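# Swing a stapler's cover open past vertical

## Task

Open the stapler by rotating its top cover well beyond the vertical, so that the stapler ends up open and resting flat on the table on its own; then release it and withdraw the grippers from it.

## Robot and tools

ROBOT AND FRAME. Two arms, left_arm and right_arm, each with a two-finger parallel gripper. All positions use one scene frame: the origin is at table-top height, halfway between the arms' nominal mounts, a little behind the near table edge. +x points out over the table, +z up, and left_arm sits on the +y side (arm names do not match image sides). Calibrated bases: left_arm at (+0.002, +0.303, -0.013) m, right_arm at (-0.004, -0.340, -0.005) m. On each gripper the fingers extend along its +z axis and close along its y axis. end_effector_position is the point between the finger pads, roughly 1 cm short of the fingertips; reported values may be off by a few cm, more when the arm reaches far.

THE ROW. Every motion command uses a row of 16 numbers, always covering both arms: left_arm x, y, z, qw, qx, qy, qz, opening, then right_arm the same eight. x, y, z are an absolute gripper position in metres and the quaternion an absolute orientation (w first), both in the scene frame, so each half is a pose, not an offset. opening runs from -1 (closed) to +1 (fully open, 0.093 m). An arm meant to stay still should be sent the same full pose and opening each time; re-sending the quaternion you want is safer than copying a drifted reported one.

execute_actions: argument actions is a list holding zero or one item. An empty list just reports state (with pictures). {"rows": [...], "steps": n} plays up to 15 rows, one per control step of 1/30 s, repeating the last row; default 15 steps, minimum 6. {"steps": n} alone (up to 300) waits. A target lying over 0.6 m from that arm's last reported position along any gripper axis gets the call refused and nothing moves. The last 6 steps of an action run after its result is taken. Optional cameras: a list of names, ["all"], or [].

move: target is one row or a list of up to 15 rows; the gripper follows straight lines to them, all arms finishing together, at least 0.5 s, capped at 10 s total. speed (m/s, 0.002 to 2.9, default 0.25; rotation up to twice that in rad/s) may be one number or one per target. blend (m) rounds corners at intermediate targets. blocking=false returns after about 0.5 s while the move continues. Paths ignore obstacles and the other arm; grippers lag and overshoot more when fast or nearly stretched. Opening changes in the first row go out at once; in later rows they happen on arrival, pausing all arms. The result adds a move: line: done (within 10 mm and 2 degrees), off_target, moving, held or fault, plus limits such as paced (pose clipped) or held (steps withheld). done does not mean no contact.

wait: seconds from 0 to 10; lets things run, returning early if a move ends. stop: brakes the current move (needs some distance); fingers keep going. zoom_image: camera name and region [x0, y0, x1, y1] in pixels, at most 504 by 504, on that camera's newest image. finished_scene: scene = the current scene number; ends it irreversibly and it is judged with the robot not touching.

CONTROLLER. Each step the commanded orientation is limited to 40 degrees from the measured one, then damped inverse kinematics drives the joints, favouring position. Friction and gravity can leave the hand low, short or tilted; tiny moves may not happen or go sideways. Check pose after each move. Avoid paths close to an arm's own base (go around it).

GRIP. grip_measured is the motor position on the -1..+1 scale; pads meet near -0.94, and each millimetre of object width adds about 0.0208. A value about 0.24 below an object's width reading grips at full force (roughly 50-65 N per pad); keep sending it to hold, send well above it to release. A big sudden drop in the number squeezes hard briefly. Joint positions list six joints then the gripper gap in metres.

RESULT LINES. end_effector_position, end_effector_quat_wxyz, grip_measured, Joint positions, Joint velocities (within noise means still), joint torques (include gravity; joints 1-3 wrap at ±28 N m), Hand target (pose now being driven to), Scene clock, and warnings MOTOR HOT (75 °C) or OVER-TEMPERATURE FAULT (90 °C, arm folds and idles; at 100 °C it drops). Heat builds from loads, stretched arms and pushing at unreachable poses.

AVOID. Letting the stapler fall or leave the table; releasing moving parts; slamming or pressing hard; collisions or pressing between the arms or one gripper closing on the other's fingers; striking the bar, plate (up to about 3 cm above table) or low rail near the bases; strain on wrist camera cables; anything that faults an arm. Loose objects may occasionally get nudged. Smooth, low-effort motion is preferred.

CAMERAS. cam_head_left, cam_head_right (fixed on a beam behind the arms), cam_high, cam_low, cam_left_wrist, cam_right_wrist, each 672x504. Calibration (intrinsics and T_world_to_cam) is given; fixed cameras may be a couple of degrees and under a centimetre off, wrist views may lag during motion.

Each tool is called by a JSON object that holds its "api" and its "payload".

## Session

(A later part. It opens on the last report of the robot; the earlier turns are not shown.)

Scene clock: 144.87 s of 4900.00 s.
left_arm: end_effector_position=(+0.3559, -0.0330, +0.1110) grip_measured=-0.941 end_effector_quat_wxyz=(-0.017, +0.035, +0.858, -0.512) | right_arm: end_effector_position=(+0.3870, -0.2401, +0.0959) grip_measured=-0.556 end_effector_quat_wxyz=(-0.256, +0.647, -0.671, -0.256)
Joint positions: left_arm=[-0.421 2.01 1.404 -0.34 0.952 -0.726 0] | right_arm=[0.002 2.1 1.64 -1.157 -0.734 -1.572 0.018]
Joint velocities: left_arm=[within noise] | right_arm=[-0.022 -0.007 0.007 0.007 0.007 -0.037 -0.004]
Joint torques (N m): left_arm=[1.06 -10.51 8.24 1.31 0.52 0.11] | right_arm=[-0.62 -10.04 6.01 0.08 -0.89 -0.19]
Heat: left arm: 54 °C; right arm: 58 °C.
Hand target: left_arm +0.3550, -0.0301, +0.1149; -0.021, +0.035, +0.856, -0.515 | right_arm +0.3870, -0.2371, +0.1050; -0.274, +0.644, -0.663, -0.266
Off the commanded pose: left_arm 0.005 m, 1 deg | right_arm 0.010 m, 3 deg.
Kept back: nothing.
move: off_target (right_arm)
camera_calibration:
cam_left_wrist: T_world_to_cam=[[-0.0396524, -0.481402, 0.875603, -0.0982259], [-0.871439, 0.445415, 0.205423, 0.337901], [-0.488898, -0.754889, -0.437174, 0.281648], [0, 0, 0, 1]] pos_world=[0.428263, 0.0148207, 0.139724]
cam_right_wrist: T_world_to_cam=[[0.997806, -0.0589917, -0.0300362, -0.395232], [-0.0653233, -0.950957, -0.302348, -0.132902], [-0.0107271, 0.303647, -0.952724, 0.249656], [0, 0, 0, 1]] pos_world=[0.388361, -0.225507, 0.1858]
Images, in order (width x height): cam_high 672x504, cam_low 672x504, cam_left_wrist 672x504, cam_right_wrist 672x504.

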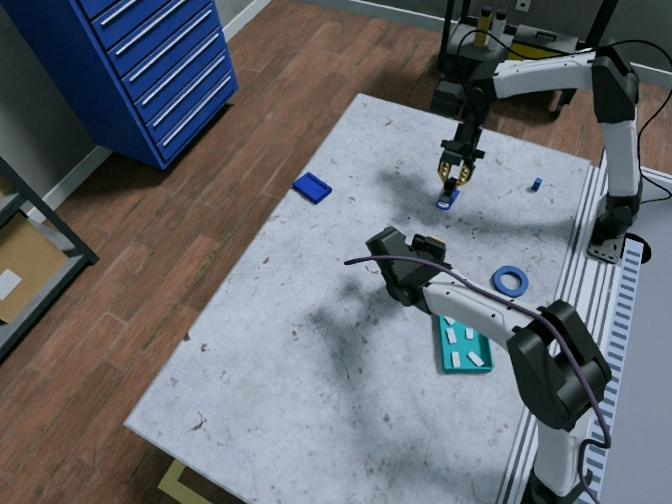

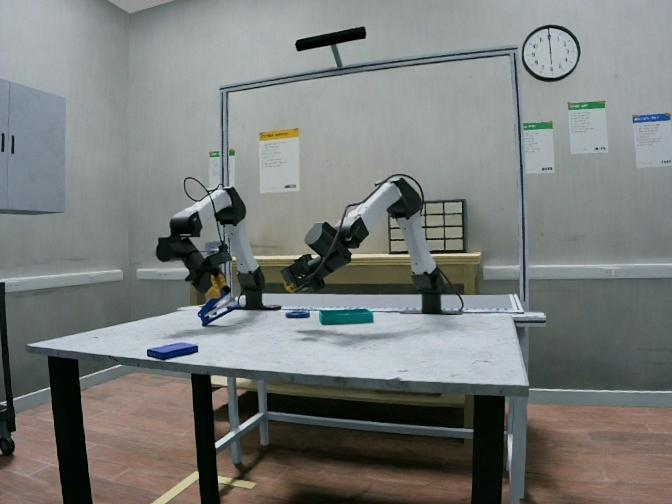

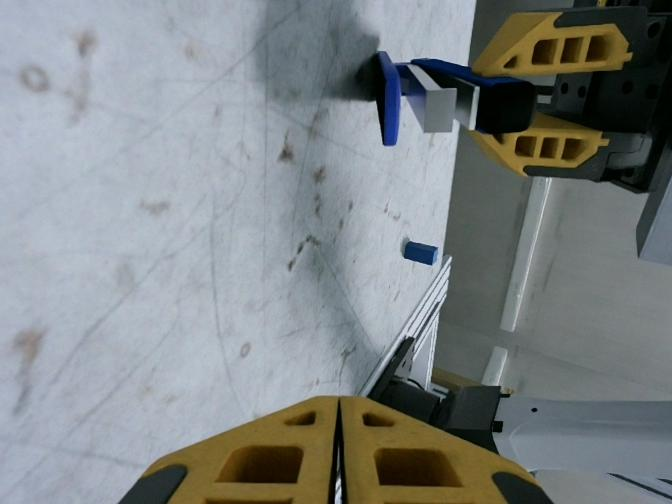

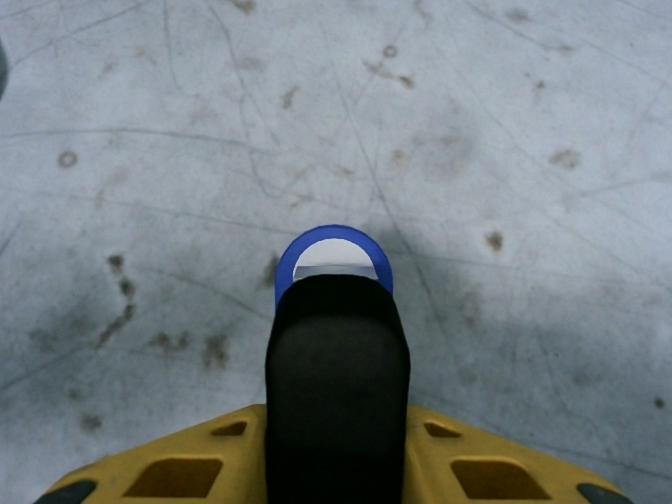

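{"api": "move", "payload": {"target": [[0.389,-0.12,0.095,-0.0209,0.0347,0.8564,-0.5147,-0.35,0.387,-0.237,0.105,0.2744,-0.644,0.6624,0.2667,-0.56],[0.394,-0.145,0.078,-0.0209,0.0347,0.8564,-0.5147,-0.35,0.387,-0.237,0.105,0.2744,-0.644,0.6624,0.2667,-0.56]], "speed": 0.06, "cameras": ["cam_low","cam_left_wrist","cam_right_wrist"]}}

{"api": "zoom_image", "payload": {"camera": "cam_low", "region": [180, 265, 270, 335]}}

Scene clock: 148.17 s of 4900.00 s.
left_arm: end_effector_position=(+0.3863, -0.1402, +0.0775) grip_measured=-0.353 end_effector_quat_wxyz=(-0.033, +0.036, +0.857, -0.514) | right_arm: end_effector_position=(+0.3870, -0.2400, +0.0961) grip_measured=-0.556 end_effector_quat_wxyz=(-0.257, +0.648, -0.670, -0.256)
Joint positions: left_arm=[-0.582 2.355 1.799 -0.252 0.873 -0.924 0.028] | right_arm=[0.001 2.1 1.64 -1.157 -0.737 -1.575 0.018]
Joint velocities: within noise
Joint torques (N m): left_arm=[0.09 -11.04 11.17 1.91 0.06 -0.03] | right_arm=[-0.51 -10.09 6.08 0.09 -0.93 -0.13]
Heat: left arm: 54 °C; right arm: 57 °C.
Hand target: left_arm +0.3937, -0.1447, +0.0782; -0.021, +0.035, +0.856, -0.515 | right_arm +0.3870, -0.2372, +0.1050; -0.274, +0.644, -0.663, -0.266
Off the commanded pose: left_arm 0.009 m, 1 deg | right_arm 0.009 m, 3 deg.
Kept back: nothing.
move: off_target (right_arm)
camera_calibration:
cam_left_wrist: T_world_to_cam=[[-0.0258595, -0.477991, 0.877984, -0.124193], [-0.858066, 0.461221, 0.225825, 0.414421], [-0.512887, -0.747529, -0.422075, 0.210058], [0, 0, 0, 1]] pos_world=[0.460125, -0.0934786, 0.104113]
cam_right_wrist: T_world_to_cam=[[0.997938, -0.057369, -0.0287687, -0.394946], [-0.0634186, -0.950266, -0.304914, -0.133025], [-0.00984532, 0.30611, -0.951945, 0.250044], [0, 0, 0, 1]] pos_world=[0.388158, -0.225608, 0.186104]
Images, in order (width x height): cam_low 672x504, cam_left_wrist 672x504, cam_right_wrist 672x504.

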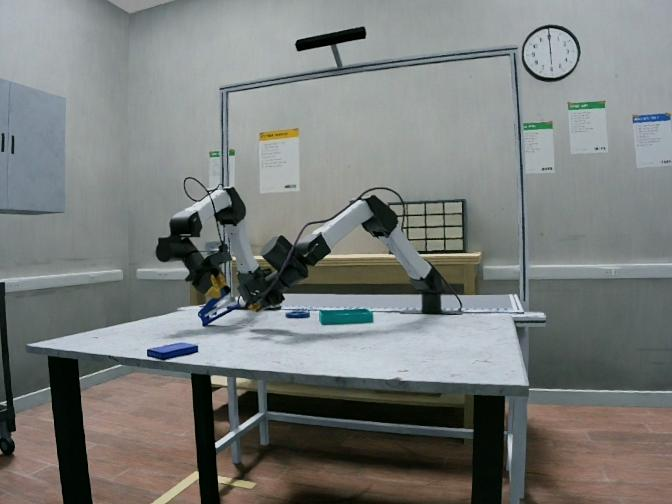

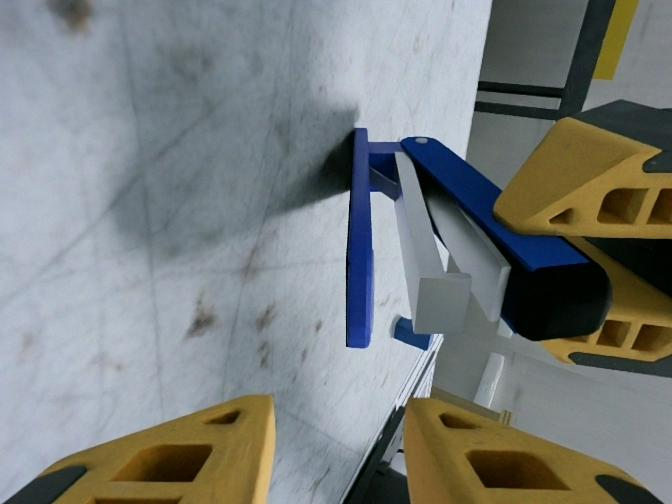

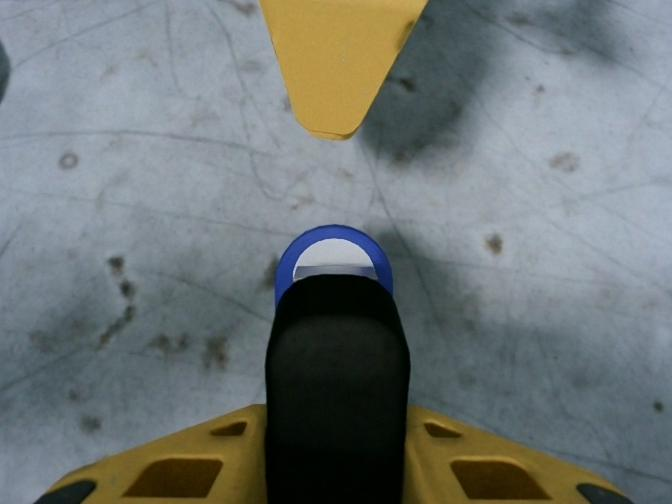

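Scaled by 5.600.

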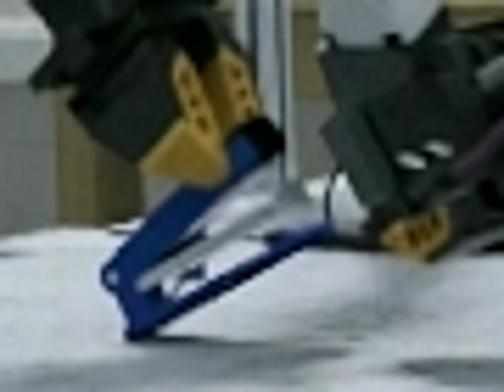

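{"api": "move", "payload": {"target": [[0.394,-0.145,0.076,-0.0209,0.0347,0.8564,-0.5147,-0.44,0.387,-0.237,0.105,0.2744,-0.644,0.6624,0.2667,-0.56],[0.396,-0.189,0.066,-0.0209,0.0347,0.8564,-0.5147,-0.44,0.387,-0.237,0.105,0.2744,-0.644,0.6624,0.2667,-0.56]], "speed": 0.04, "cameras": ["cam_low","cam_left_wrist","cam_right_wrist"]}}

{"api": "zoom_image", "payload": {"camera": "cam_low", "region": [190, 275, 260, 335]}}

Scene clock: 151.97 s of 4900.00 s.
left_arm: end_effector_position=(+0.3911, -0.1831, +0.0695) grip_measured=-0.438 end_effector_quat_wxyz=(-0.029, +0.040, +0.854, -0.519) | right_arm: end_effector_position=(+0.3878, -0.2433, +0.0961) grip_measured=-0.556 end_effector_quat_wxyz=(-0.258, +0.645, -0.673, -0.255)
Joint positions: left_arm=[-0.641 2.483 1.978 -0.239 0.834 -0.988 0.024] | right_arm=[-0.007 2.1 1.64 -1.157 -0.736 -1.575 0.018]
Joint velocities: within noise
Joint torques (N m): left_arm=[-0.46 -11.47 11.69 1.84 -0.09 -0.05] | right_arm=[0.17 -10.22 6.16 0.11 -0.92 -0.15]
Heat: left arm: 54 °C; right arm: 57 °C.
Hand target: left_arm +0.3956, -0.1887, +0.0660; -0.021, +0.035, +0.856, -0.515 | right_arm +0.3869, -0.2372, +0.1050; -0.274, +0.644, -0.663, -0.266
Off the commanded pose: left_arm 0.008 m, 1 deg | right_arm 0.011 m, 3 deg.
Kept back: nothing.
move: off_target (right_arm)
camera_calibration:
cam_left_wrist: T_world_to_cam=[[-0.0362334, -0.46687, 0.883584, -0.131987], [-0.859028, 0.466341, 0.21118, 0.442539], [-0.510645, -0.751371, -0.417951, 0.175179], [0, 0, 0, 1]] pos_world=[0.464825, -0.13637, 0.0963826]
cam_right_wrist: T_world_to_cam=[[0.997445, -0.0654822, -0.0285664, -0.397749], [-0.0710811, -0.949756, -0.304813, -0.133065], [-0.0071713, 0.306065, -0.951984, 0.249927], [0, 0, 0, 1]] pos_world=[0.389067, -0.228918, 0.186005]
Images, in order (width x height): cam_low 672x504, cam_left_wrist 672x504, cam_right_wrist 672x504.

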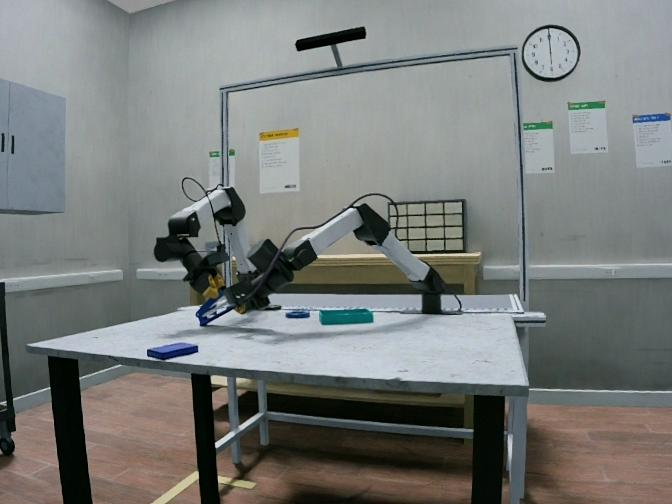

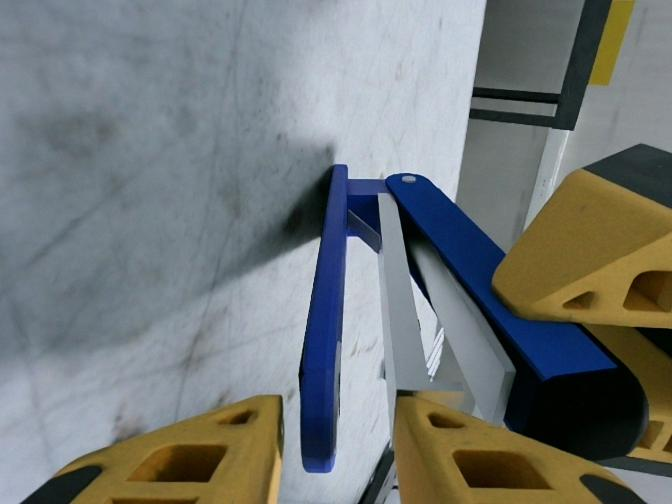

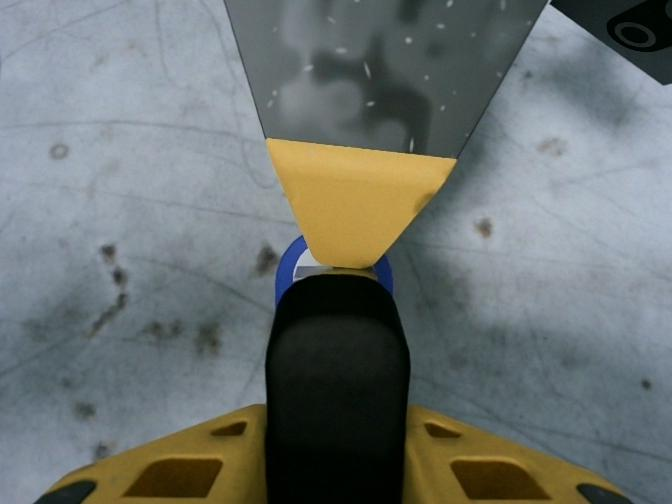

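Scaled by 7.200.

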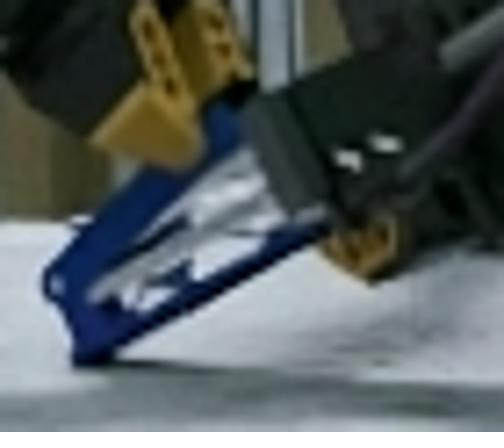

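{"api": "execute_actions", "payload": {"actions": [{"rows":[[0.3956,-0.1887,0.065,-0.0209,0.0347,0.8564,-0.5147,-0.50,0.387,-0.237,0.105,0.2744,-0.644,0.6624,0.2667,-0.56],[0.3956,-0.1887,0.065,-0.0209,0.0347,0.8564,-0.5147,-0.56,0.387,-0.237,0.105,0.2744,-0.644,0.6624,0.2667,-0.56],[0.3956,-0.1887,0.065,-0.0209,0.0347,0.8564,-0.5147,-0.62,0.387,-0.237,0.105,0.2744,-0.644,0.6624,0.2667,-0.56],[0.3956,-0.1887,0.065,-0.0209,0.0347,0.8564,-0.5147,-0.66,0.387,-0.237,0.105,0.2744,-0.644,0.6624,0.2667,-0.56],[0.3956,-0.1887,0.065,-0.0209,0.0347,0.8564,-0.5147,-0.70,0.387,-0.237,0.105,0.2744,-0.644,0.6624,0.2667,-0.56],[0.3956,-0.1887,0.065,-0.0209,0.0347,0.8564,-0.5147,-0.74,0.387,-0.237,0.105,0.2744,-0.644,0.6624,0.2667,-0.56],[0.3956,-0.1887,0.065,-0.0209,0.0347,0.8564,-0.5147,-0.78,0.387,-0.237,0.105,0.2744,-0.644,0.6624,0.2667,-0.56],[0.3956,-0.1887,0.065,-0.0209,0.0347,0.8564,-0.5147,-0.82,0.387,-0.237,0.105,0.2744,-0.644,0.6624,0.2667,-0.56],[0.3956,-0.1887,0.065,-0.0209,0.0347,0.8564,-0.5147,-0.86,0.387,-0.237,0.105,0.2744,-0.644,0.6624,0.2667,-0.56]]}]}}

{"api": "wait", "payload": {"seconds": 0.5, "cameras": ["cam_low","cam_left_wrist","cam_right_wrist"]}}

{"api": "zoom_image", "payload": {"camera": "cam_low", "region": [190, 275, 260, 335]}}

Scene clock: 153.93 s of 4900.00 s.
left_arm: end_effector_position=(+0.3921, -0.1828, +0.0669) grip_measured=-0.833 end_effector_quat_wxyz=(-0.028, +0.036, +0.855, -0.516) | right_arm: end_effector_position=(+0.3876, -0.2432, +0.0961) grip_measured=-0.556 end_effector_quat_wxyz=(-0.258, +0.645, -0.673, -0.256)
Joint positions: left_arm=[-0.641 2.486 1.978 -0.239 0.827 -0.992 0.005] | right_arm=[-0.007 2.1 1.64 -1.158 -0.737 -1.575 0.019]
Joint velocities: left_arm=[-0.002 0.022 -0.007 -0.066 0.007 -0.051 -0.045] | right_arm=[within noise]
Joint torques (N m): left_arm=[-0.55 -11.86 11.3 1.89 0 0] | right_arm=[0.18 -10.17 6.2 0.07 -0.96 -0.16]
Heat: left arm: 55 °C; right arm: 57 °C.
Steps of this call (1-50: nothing new was sent; 51-59: this action's first 9). Readings (end_effector_position of left_arm | right_arm):
51: (+0.3911, -0.1831, +0.0695) | (+0.3878, -0.2433, +0.0961)
52: (+0.3911, -0.1831, +0.0695) | (+0.3878, -0.2433, +0.0961)
54: (+0.3914, -0.1831, +0.0691) | (+0.3878, -0.2433, +0.0961)
58: (+0.3921, -0.1829, +0.0671) | (+0.3876, -0.2432, +0.0961)
59: the state above

Scene clock: 154.63 s of 4900.00 s.
left_arm: end_effector_position=(+0.3921, -0.1828, +0.0669) grip_measured=-0.855 end_effector_quat_wxyz=(-0.029, +0.035, +0.855, -0.516) | right_arm: end_effector_position=(+0.3876, -0.2432, +0.0961) grip_measured=-0.556 end_effector_quat_wxyz=(-0.258, +0.645, -0.673, -0.255)
Joint positions: left_arm=[-0.641 2.486 1.978 -0.239 0.827 -0.994 0.004] | right_arm=[-0.007 2.1 1.64 -1.158 -0.737 -1.576 0.019]
Joint velocities: within noise
Joint torques (N m): left_arm=[-0.49 -11.82 11.29 1.88 0 0.01] | right_arm=[0.09 -10.03 6.16 0.1 -0.94 -0.17]
Heat: left arm: 55 °C; right arm: 57 °C.
Hand target: left_arm +0.3952, -0.1885, +0.0651; -0.021, +0.035, +0.856, -0.515 | right_arm +0.3870, -0.2372, +0.1050; -0.274, +0.644, -0.663, -0.266
Off the commanded pose: left_arm 0.007 m, 1 deg | right_arm 0.011 m, 3 deg.
Steps of this call (1-6: your previous action's last 6; 7-21: nothing new was sent). Readings (end_effector_position of left_arm | right_arm):
1: (+0.3921, -0.1828, +0.0669) | (+0.3876, -0.2432, +0.0961)
2: (+0.3921, -0.1828, +0.0669) | (+0.3876, -0.2432, +0.0961)
4: (+0.3921, -0.1828, +0.0669) | (+0.3876, -0.2432, +0.0961)
8: (+0.3921, -0.1828, +0.0669) | (+0.3876, -0.2432, +0.0961)
21: the state above
camera_calibration:
cam_left_wrist: T_world_to_cam=[[-0.0280293, -0.472858, 0.880693, -0.133576], [-0.861763, 0.457885, 0.218419, 0.442855], [-0.506537, -0.752826, -0.420325, 0.173168], [0, 0, 0, 1]] pos_world=[0.465608, -0.135574, 0.0936984]
cam_right_wrist: T_world_to_cam=[[0.997437, -0.0652021, -0.0294511, -0.397416], [-0.0710884, -0.94964, -0.305171, -0.132946], [-0.00807017, 0.306483, -0.951842, 0.25044], [0, 0, 0, 1]] pos_world=[0.388968, -0.228919, 0.186104]
Images, in order (width x height): cam_low 672x504, cam_left_wrist 672x504, cam_right_wrist 672x504.

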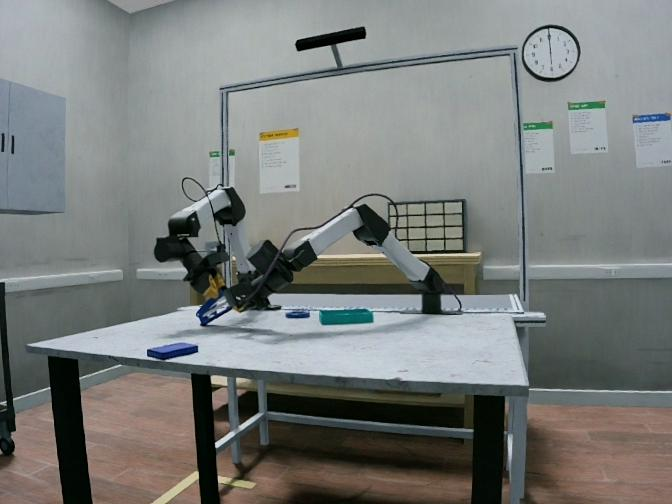

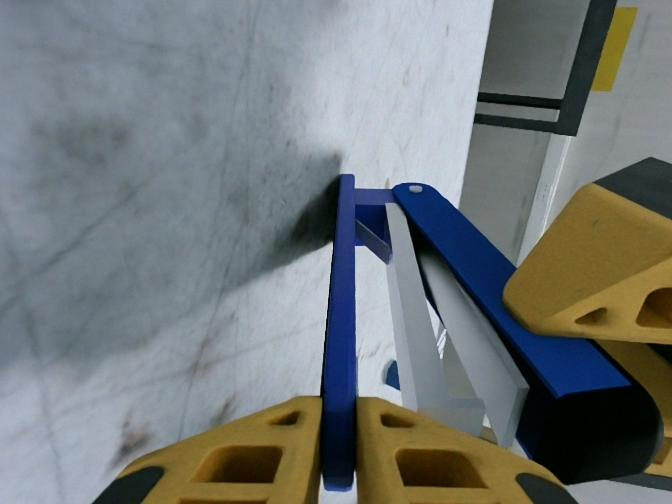

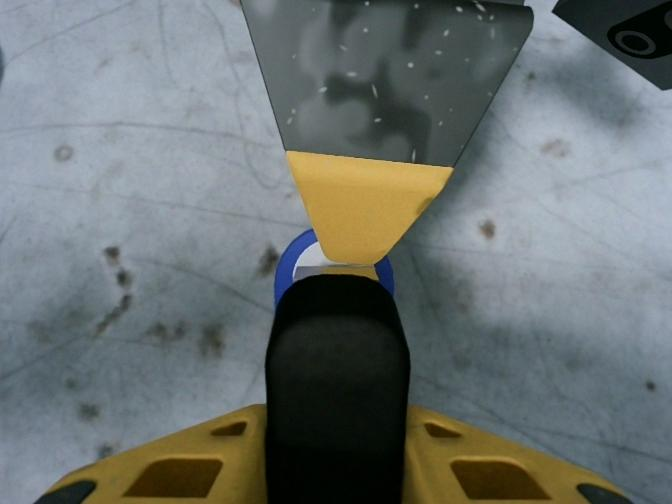

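Scaled by 7.200.

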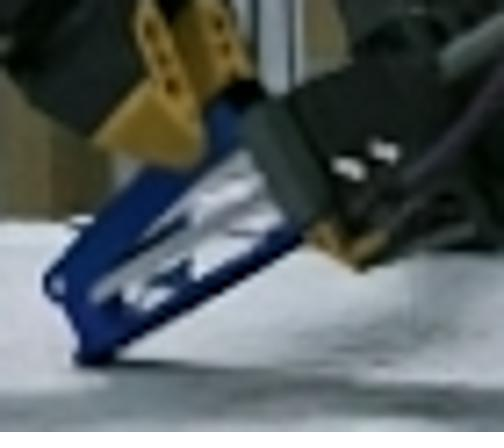

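{"api": "move", "payload": {"target": [[0.3952,-0.1885,0.0651,-0.0209,0.0347,0.8564,-0.5147,-1.0,0.389,-0.2557,0.117,0.348,-0.610,0.627,0.338,-0.56]], "speed": 0.03, "cameras": ["cam_low","cam_left_wrist","cam_right_wrist"]}}

{"api": "zoom_image", "payload": {"camera": "cam_low", "region": [180, 265, 260, 335]}}

Scene clock: 159.73 s of 4900.00 s.
left_arm: end_effector_position=(+0.3937, -0.1835, +0.0679) grip_measured=-0.940 end_effector_quat_wxyz=(-0.024, +0.035, +0.855, -0.518) | right_arm: end_effector_position=(+0.3852, -0.2598, +0.1080) grip_measured=-0.556 end_effector_quat_wxyz=(-0.330, +0.616, -0.638, -0.322)
Joint positions: left_arm=[-0.641 2.486 1.978 -0.229 0.823 -0.996 0] | right_arm=[-0.11 2.154 1.659 -1.265 -0.94 -1.759 0.018]
Joint velocities: within noise
Joint torques (N m): left_arm=[-0.5 -11.95 11.04 1.79 0.06 0.02] | right_arm=[-0.29 -8.05 8.38 -0.41 -1.11 -0.26]
Heat: left arm: 56 °C; right arm: 56 °C.
Hand target: left_arm +0.3949, -0.1884, +0.0652; -0.021, +0.035, +0.856, -0.515 | right_arm +0.3890, -0.2560, +0.1170; -0.349, +0.609, -0.628, -0.336
Off the commanded pose: left_arm 0.006 m, 1 deg | right_arm 0.011 m, 3 deg.
Kept back: nothing.
move: off_target (right_arm)
camera_calibration:
cam_left_wrist: T_world_to_cam=[[-0.0330456, -0.46959, 0.882266, -0.132272], [-0.86538, 0.455081, 0.209806, 0.445834], [-0.500026, -0.756562, -0.421412, 0.170685], [0, 0, 0, 1]] pos_world=[0.466792, -0.135871, 0.0950895]
cam_right_wrist: T_world_to_cam=[[0.998029, -0.0563433, -0.0276207, -0.393922], [-0.0625913, -0.862672, -0.501876, -0.104669], [0.00444977, 0.502615, -0.864499, 0.303478], [0, 0, 0, 1]] pos_world=[0.385244, -0.265023, 0.198945]
Images, in order (width x height): cam_low 672x504, cam_left_wrist 672x504, cam_right_wrist 672x504.

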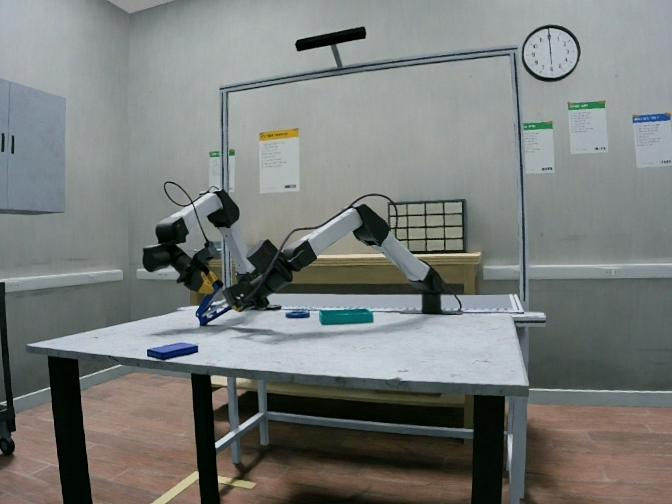

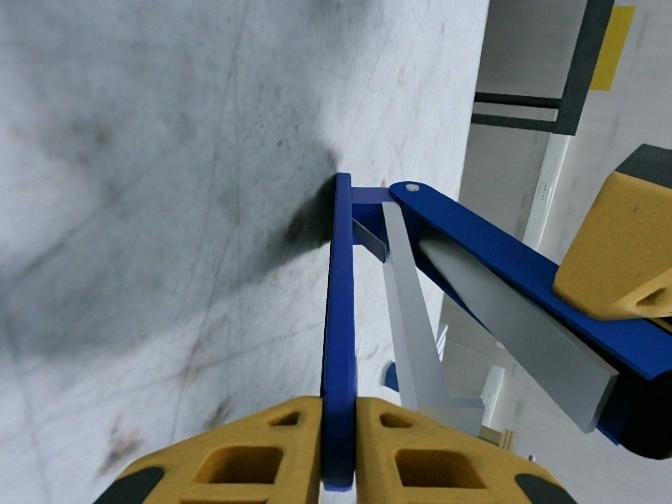

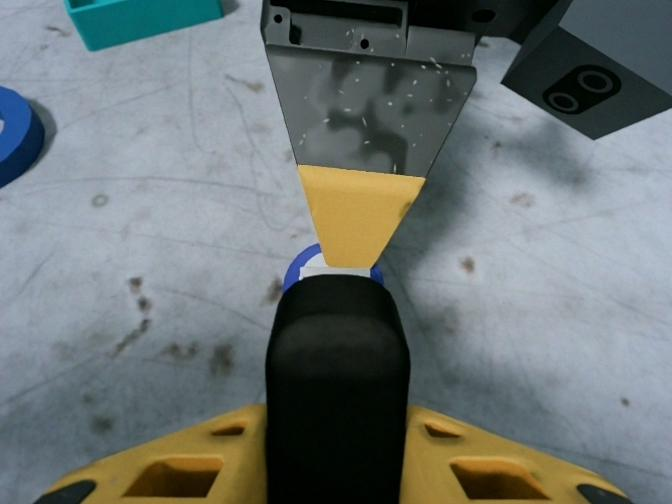

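Scaled by 6.300.

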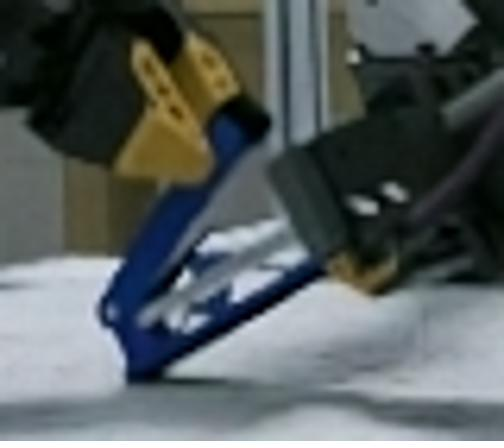

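{"api": "move", "payload": {"target": [[0.3952,-0.1885,0.0651,-0.0209,0.0347,0.8564,-0.5147,-1.0,0.388,-0.2747,0.1255,0.391,-0.585,0.6016,0.380,-0.56]], "speed": 0.03, "cameras": ["cam_low","cam_left_wrist","cam_right_wrist"]}}

{"api": "zoom_image", "payload": {"camera": "cam_low", "region": [180, 265, 260, 335]}}

Scene clock: 162.60 s of 4900.00 s.
left_arm: end_effector_position=(+0.3921, -0.1853, +0.0674) grip_measured=-0.940 end_effector_quat_wxyz=(-0.025, +0.033, +0.855, -0.516) | right_arm: end_effector_position=(+0.3833, -0.2747, +0.1153) grip_measured=-0.559 end_effector_quat_wxyz=(-0.374, +0.592, -0.610, -0.372)
Joint positions: left_arm=[-0.646 2.486 1.978 -0.229 0.817 -1.003 0] | right_arm=[-0.18 2.248 1.735 -1.455 -1.062 -1.971 0.018]
Joint velocities: left_arm=[within noise] | right_arm=[-0.007 0.002 0.032 -0.022 -0.066 -0.051 -0.005]
Joint torques (N m): left_arm=[0.17 -11.93 11.11 1.79 0.11 0.08] | right_arm=[-0.53 -8.88 8.08 -0.81 -0.98 -0.24]
Heat: left arm: 56 °C; right arm: 56 °C.
Hand target: left_arm +0.3951, -0.1883, +0.0652; -0.021, +0.035, +0.856, -0.515 | right_arm +0.3879, -0.2748, +0.1254; -0.391, +0.584, -0.603, -0.378
Off the commanded pose: left_arm 0.005 m, 1 deg | right_arm 0.011 m, 3 deg.
Kept back: nothing.
move: off_target (right_arm)
camera_calibration:
cam_left_wrist: T_world_to_cam=[[-0.0291235, -0.472513, 0.880842, -0.134697], [-0.865591, 0.452632, 0.214188, 0.444606], [-0.499904, -0.756211, -0.422185, 0.168361], [0, 0, 0, 1]] pos_world=[0.465089, -0.137573, 0.0944974]
cam_right_wrist: T_world_to_cam=[[0.998389, -0.0422807, -0.0378445, -0.387701], [-0.0566692, -0.777138, -0.626773, -0.0783218], [-0.00291003, 0.627908, -0.778282, 0.344631], [0, 0, 0, 1]] pos_world=[0.383641, -0.293656, 0.204458]
Images, in order (width x height): cam_low 672x504, cam_left_wrist 672x504, cam_right_wrist 672x504.

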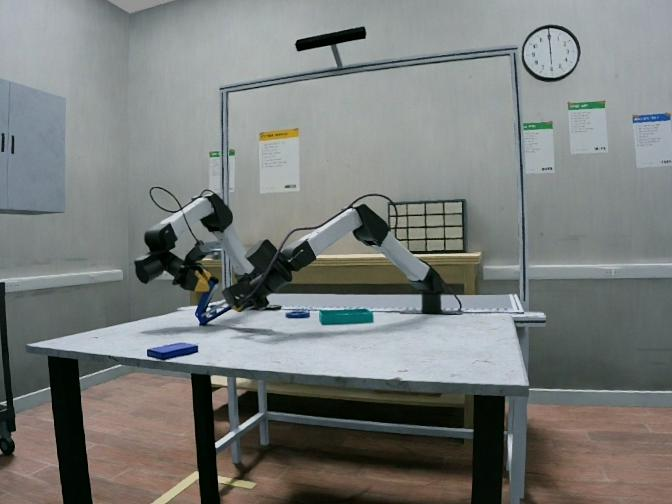

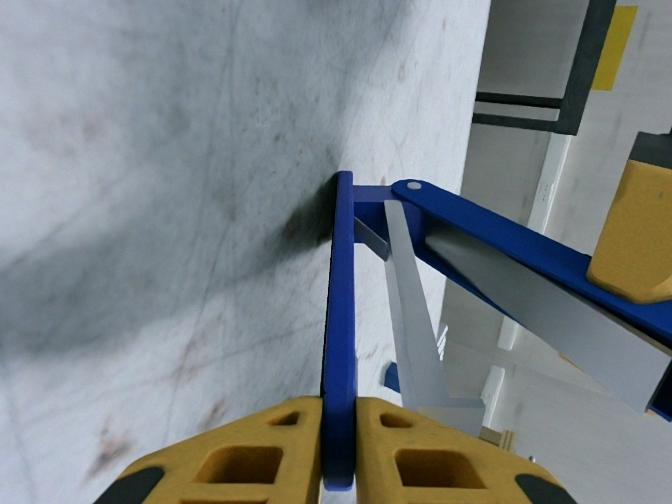

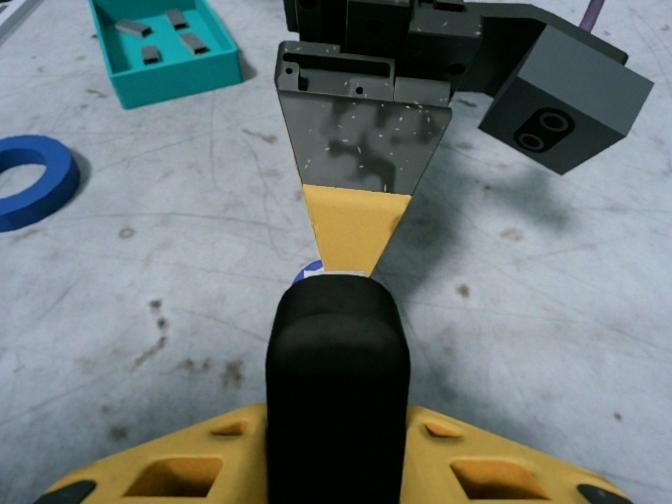

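Scaled by 6.300.

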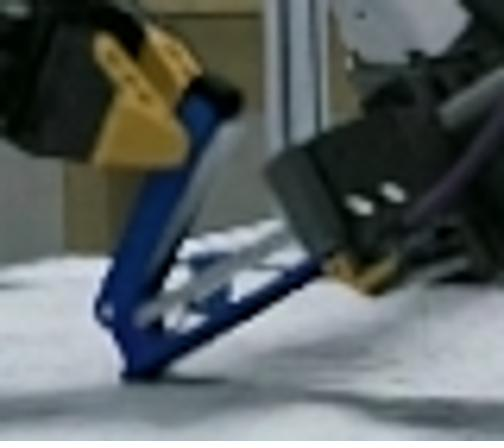

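{"api": "move", "payload": {"target": [[0.3952,-0.1885,0.0651,-0.0209,0.0347,0.8564,-0.5147,-1.0,0.387,-0.296,0.128,0.391,-0.585,0.6016,0.380,-0.56]], "speed": 0.03, "cameras": ["cam_low","cam_left_wrist","cam_right_wrist"]}}

{"api": "zoom_image", "payload": {"camera": "cam_low", "region": [180, 265, 260, 335]}}

Scene clock: 163.87 s of 4900.00 s.
left_arm: end_effector_position=(+0.3897, -0.1905, +0.0708) grip_measured=-0.940 end_effector_quat_wxyz=(-0.024, +0.036, +0.853, -0.520) | right_arm: end_effector_position=(+0.3814, -0.2871, +0.1225) grip_measured=-0.556 end_effector_quat_wxyz=(-0.384, +0.584, -0.605, -0.382)
Joint positions: left_arm=[-0.655 2.486 1.983 -0.216 0.815 -1.013 0] | right_arm=[-0.217 2.277 1.781 -1.561 -1.078 -2.061 0.018]
Joint velocities: within noise
Joint torques (N m): left_arm=[0.92 -11.93 10.63 1.67 0.12 0.17] | right_arm=[-1.69 -9.33 8.18 -0.75 -0.6 -0.21]
Heat: left arm: 57 °C; right arm: 56 °C.
Hand target: left_arm +0.3950, -0.1884, +0.0652; -0.021, +0.035, +0.856, -0.515 | right_arm +0.3866, -0.2958, +0.1279; -0.393, +0.583, -0.605, -0.373
Off the commanded pose: left_arm 0.008 m, 1 deg | right_arm 0.012 m, 1 deg.
joint sent to its limit (right arm) — joint 4 (wrist pitch), lower limit.
Kept back: nothing.
move: off_target (right_arm)
camera_calibration:
cam_left_wrist: T_world_to_cam=[[-0.0347273, -0.464079, 0.885113, -0.136766], [-0.865209, 0.457235, 0.20579, 0.445503], [-0.500207, -0.758661, -0.417404, 0.16411], [0, 0, 0, 1]] pos_world=[0.462793, -0.142667, 0.0978739]
cam_right_wrist: T_world_to_cam=[[0.998188, -0.0445511, -0.0404399, -0.386293], [-0.0601499, -0.755379, -0.652521, -0.072861], [-0.00147693, 0.653771, -0.756691, 0.362159], [0, 0, 0, 1]] pos_world=[0.381745, -0.309016, 0.210877]
Images, in order (width x height): cam_low 672x504, cam_left_wrist 672x504, cam_right_wrist 672x504.

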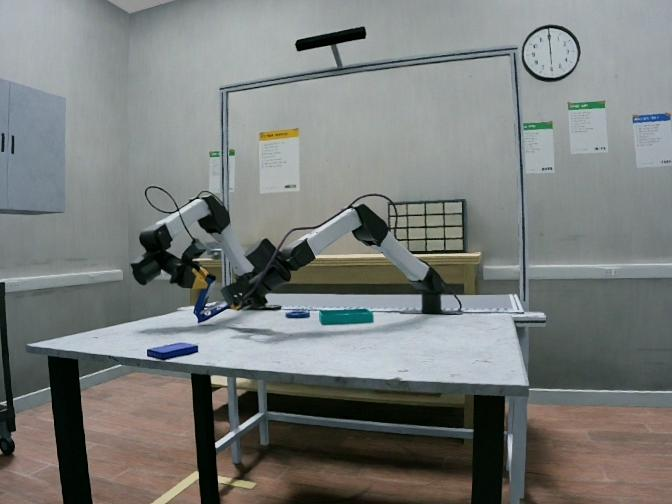

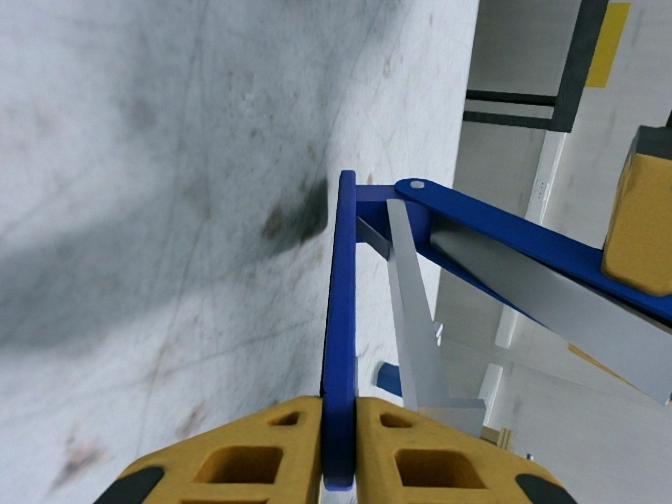

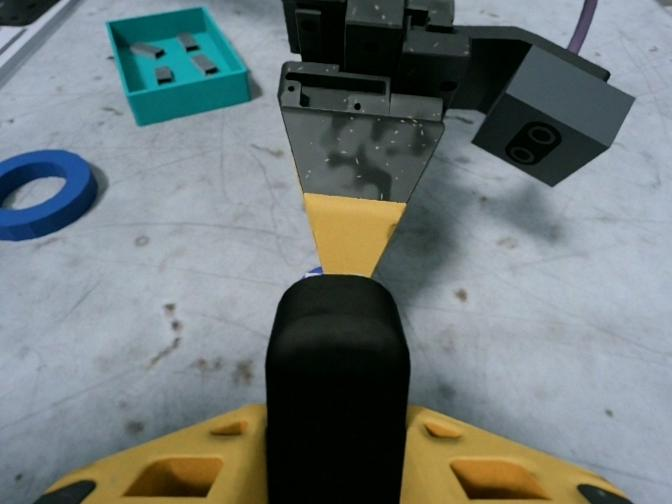

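Scaled by 6.300.

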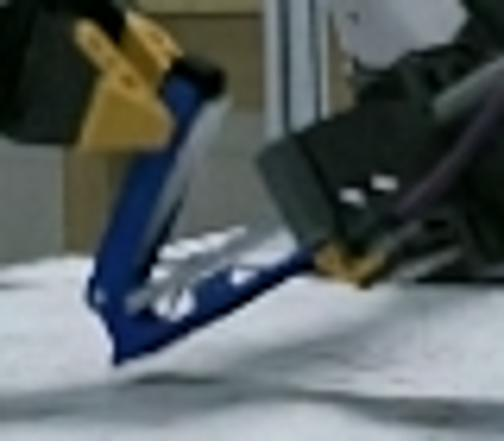

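{"api": "move", "payload": {"target": [[0.3952,-0.184,0.044,-0.0252,0.0353,0.8181,-0.5736,-1.0,0.386,-0.296,0.119,0.391,-0.585,0.6016,0.380,-0.50]], "speed": 0.03, "cameras": ["cam_low","cam_left_wrist","cam_right_wrist"]}}

{"api": "zoom_image", "payload": {"camera": "cam_low", "region": [180, 265, 260, 335]}}

Scene clock: 168.07 s of 4900.00 s.
left_arm: end_effector_position=(+0.3922, -0.1914, +0.0567) grip_measured=-0.941 end_effector_quat_wxyz=(-0.018, +0.038, +0.819, -0.572) | right_arm: end_effector_position=(+0.3827, -0.2904, +0.1200) grip_measured=-0.497 end_effector_quat_wxyz=(-0.388, +0.583, -0.604, -0.380)
Joint positions: left_arm=[-0.643 2.506 1.839 0.108 0.876 -1.115 0] | right_arm=[-0.226 2.284 1.781 -1.557 -1.08 -2.071 0.021]
Joint velocities: within noise
Joint torques (N m): left_arm=[2 -11.85 6.64 2.27 0.39 0.08] | right_arm=[-1.02 -8.94 6.82 -0.62 -0.55 -0.14]
Heat: left arm: 57 °C; right arm: 56 °C.
Hand target: left_arm +0.3949, -0.1840, +0.0442; -0.025, +0.035, +0.818, -0.573 | right_arm +0.3859, -0.2958, +0.1190; -0.390, +0.582, -0.606, -0.376
Off the commanded pose: left_arm 0.015 m, 1 deg | right_arm 0.007 m, 1 deg.
joint sent to its limit (right arm) — joint 6 (wrist roll), lower limit.
Kept back: nothing.
move: off_target (left_arm)
camera_calibration:
cam_left_wrist: T_world_to_cam=[[-0.0395769, -0.351066, 0.935514, -0.103945], [-0.867604, 0.476516, 0.142116, 0.459279], [-0.495679, -0.806031, -0.323445, 0.14248], [0, 0, 0, 1]] pos_world=[0.464983, -0.140502, 0.0780557]
cam_right_wrist: T_world_to_cam=[[0.998181, -0.0498488, -0.0339161, -0.390153], [-0.0598703, -0.753029, -0.655258, -0.0759049], [0.00712408, 0.656097, -0.754643, 0.359583], [0, 0, 0, 1]] pos_world=[0.382337, -0.312528, 0.208387]
Images, in order (width x height): cam_low 672x504, cam_left_wrist 672x504, cam_right_wrist 672x504.

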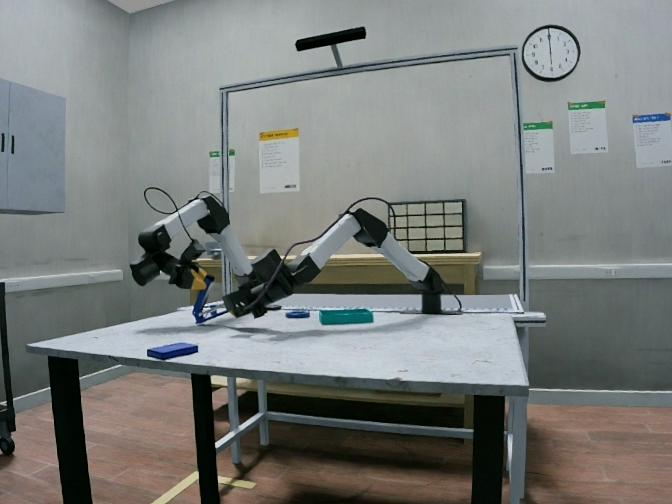

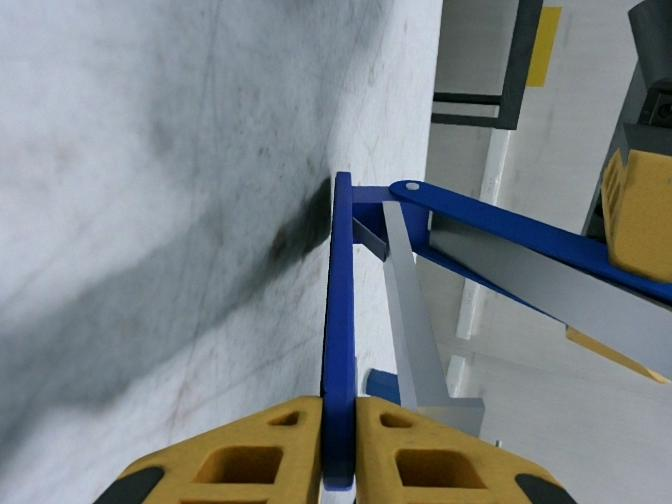

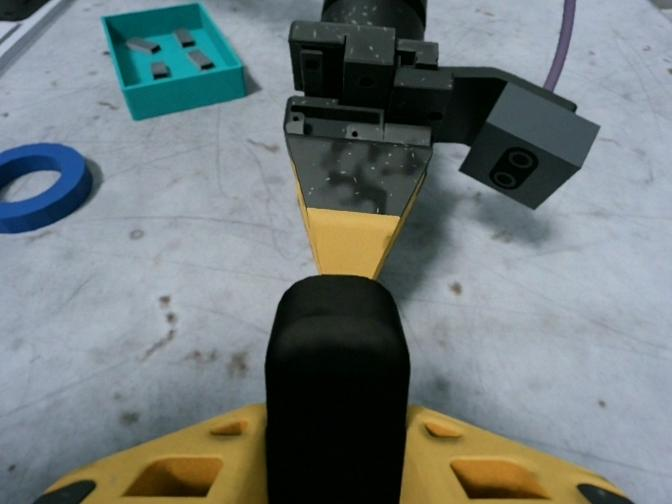

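Scaled by 6.300.

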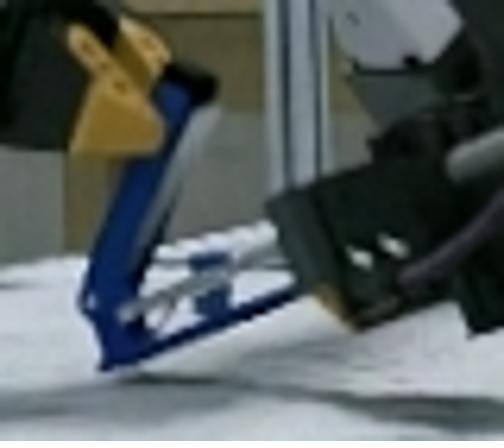

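{"api": "move", "payload": {"target": [[0.3955,-0.180,0.041,-0.0252,0.0353,0.8181,-0.5736,-1.0,0.386,-0.322,0.126,0.391,-0.585,0.6016,0.380,-0.50]], "speed": 0.03, "cameras": ["cam_low","cam_left_wrist","cam_right_wrist"]}}

{"api": "zoom_image", "payload": {"camera": "cam_low", "region": [180, 265, 260, 335]}}

Scene clock: 169.57 s of 4900.00 s.
left_arm: end_effector_position=(+0.3915, -0.1908, +0.0546) grip_measured=-0.941 end_effector_quat_wxyz=(-0.018, +0.038, +0.818, -0.574) | right_arm: end_effector_position=(+0.3805, -0.3052, +0.1218) grip_measured=-0.497 end_effector_quat_wxyz=(-0.389, +0.567, -0.618, -0.381)
Joint positions: left_arm=[-0.643 2.506 1.825 0.131 0.878 -1.121 0] | right_arm=[-0.266 2.284 1.783 -1.586 -1.076 -2.075 0.021]
Joint velocities: within noise
Joint torques (N m): left_arm=[2.54 -11.97 6.34 2.2 0.46 0.14] | right_arm=[-2.81 -10.52 7.91 -0.56 -0.32 -0.11]
Heat: left arm: 57 °C; right arm: 56 °C.
Hand target: left_arm +0.3954, -0.1801, +0.0413; -0.025, +0.035, +0.818, -0.574 | right_arm +0.3855, -0.3215, +0.1259; -0.393, +0.574, -0.624, -0.356
Off the commanded pose: left_arm 0.018 m, 1 deg | right_arm 0.018 m, 3 deg.
joint read past its limit (right arm) — joint 4 (wrist pitch), lower limit.
joint sent to its limit (right arm) — joint 4 (wrist pitch), lower limit; joint 6 (wrist roll), lower limit.
Kept back: nothing.
move: off_target (left_arm, right_arm)
camera_calibration:
cam_left_wrist: T_world_to_cam=[[-0.0390604, -0.346022, 0.937413, -0.101112], [-0.867972, 0.476548, 0.139738, 0.458986], [-0.495075, -0.80819, -0.318951, 0.141075], [0, 0, 0, 1]] pos_world=[0.464281, -0.1397, 0.0756416]
cam_right_wrist: T_world_to_cam=[[0.994661, -0.0853593, -0.0579927, -0.395265], [-0.102404, -0.74697, -0.656924, -0.0678578], [0.0127558, 0.659356, -0.751723, 0.369231], [0, 0, 0, 1]] pos_world=[0.381496, -0.327882, 0.21006]
Images, in order (width x height): cam_low 672x504, cam_left_wrist 672x504, cam_right_wrist 672x504.

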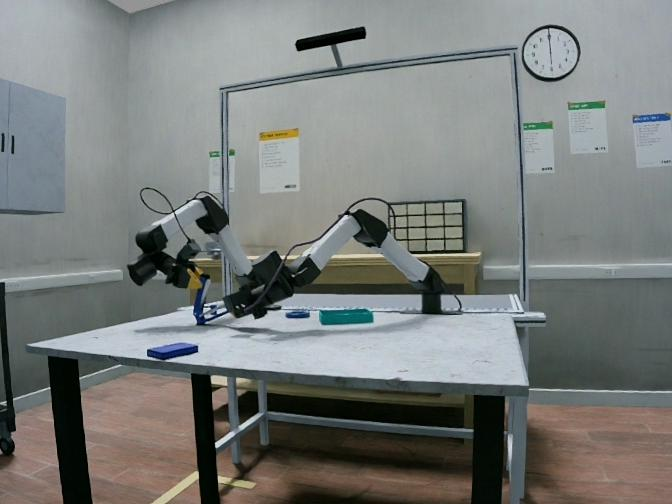

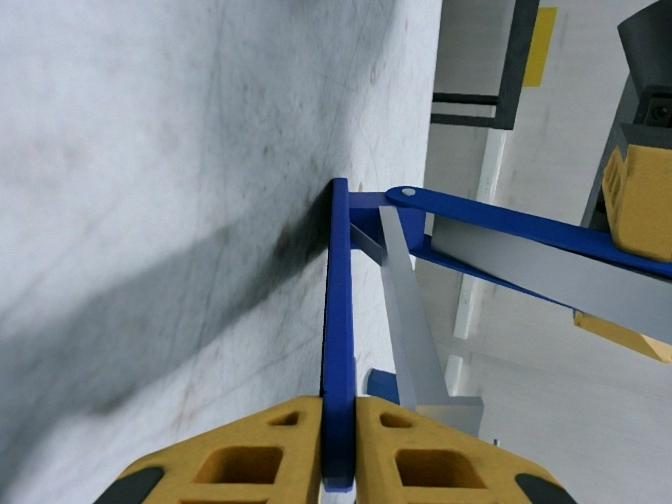

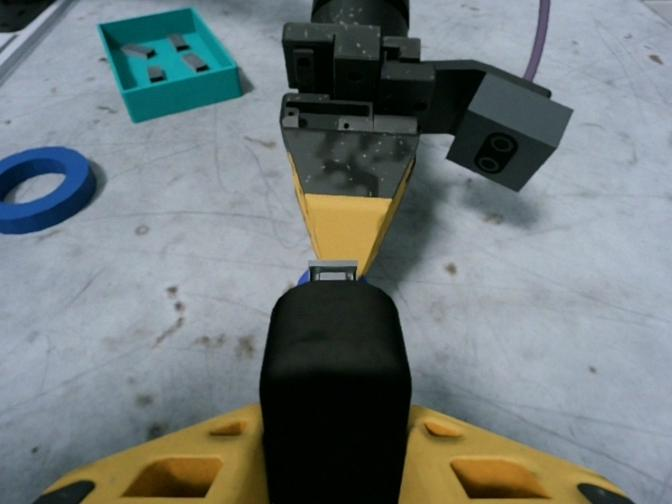

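Scaled by 6.300.

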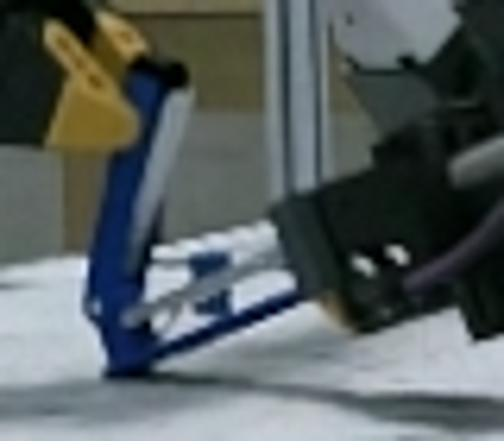

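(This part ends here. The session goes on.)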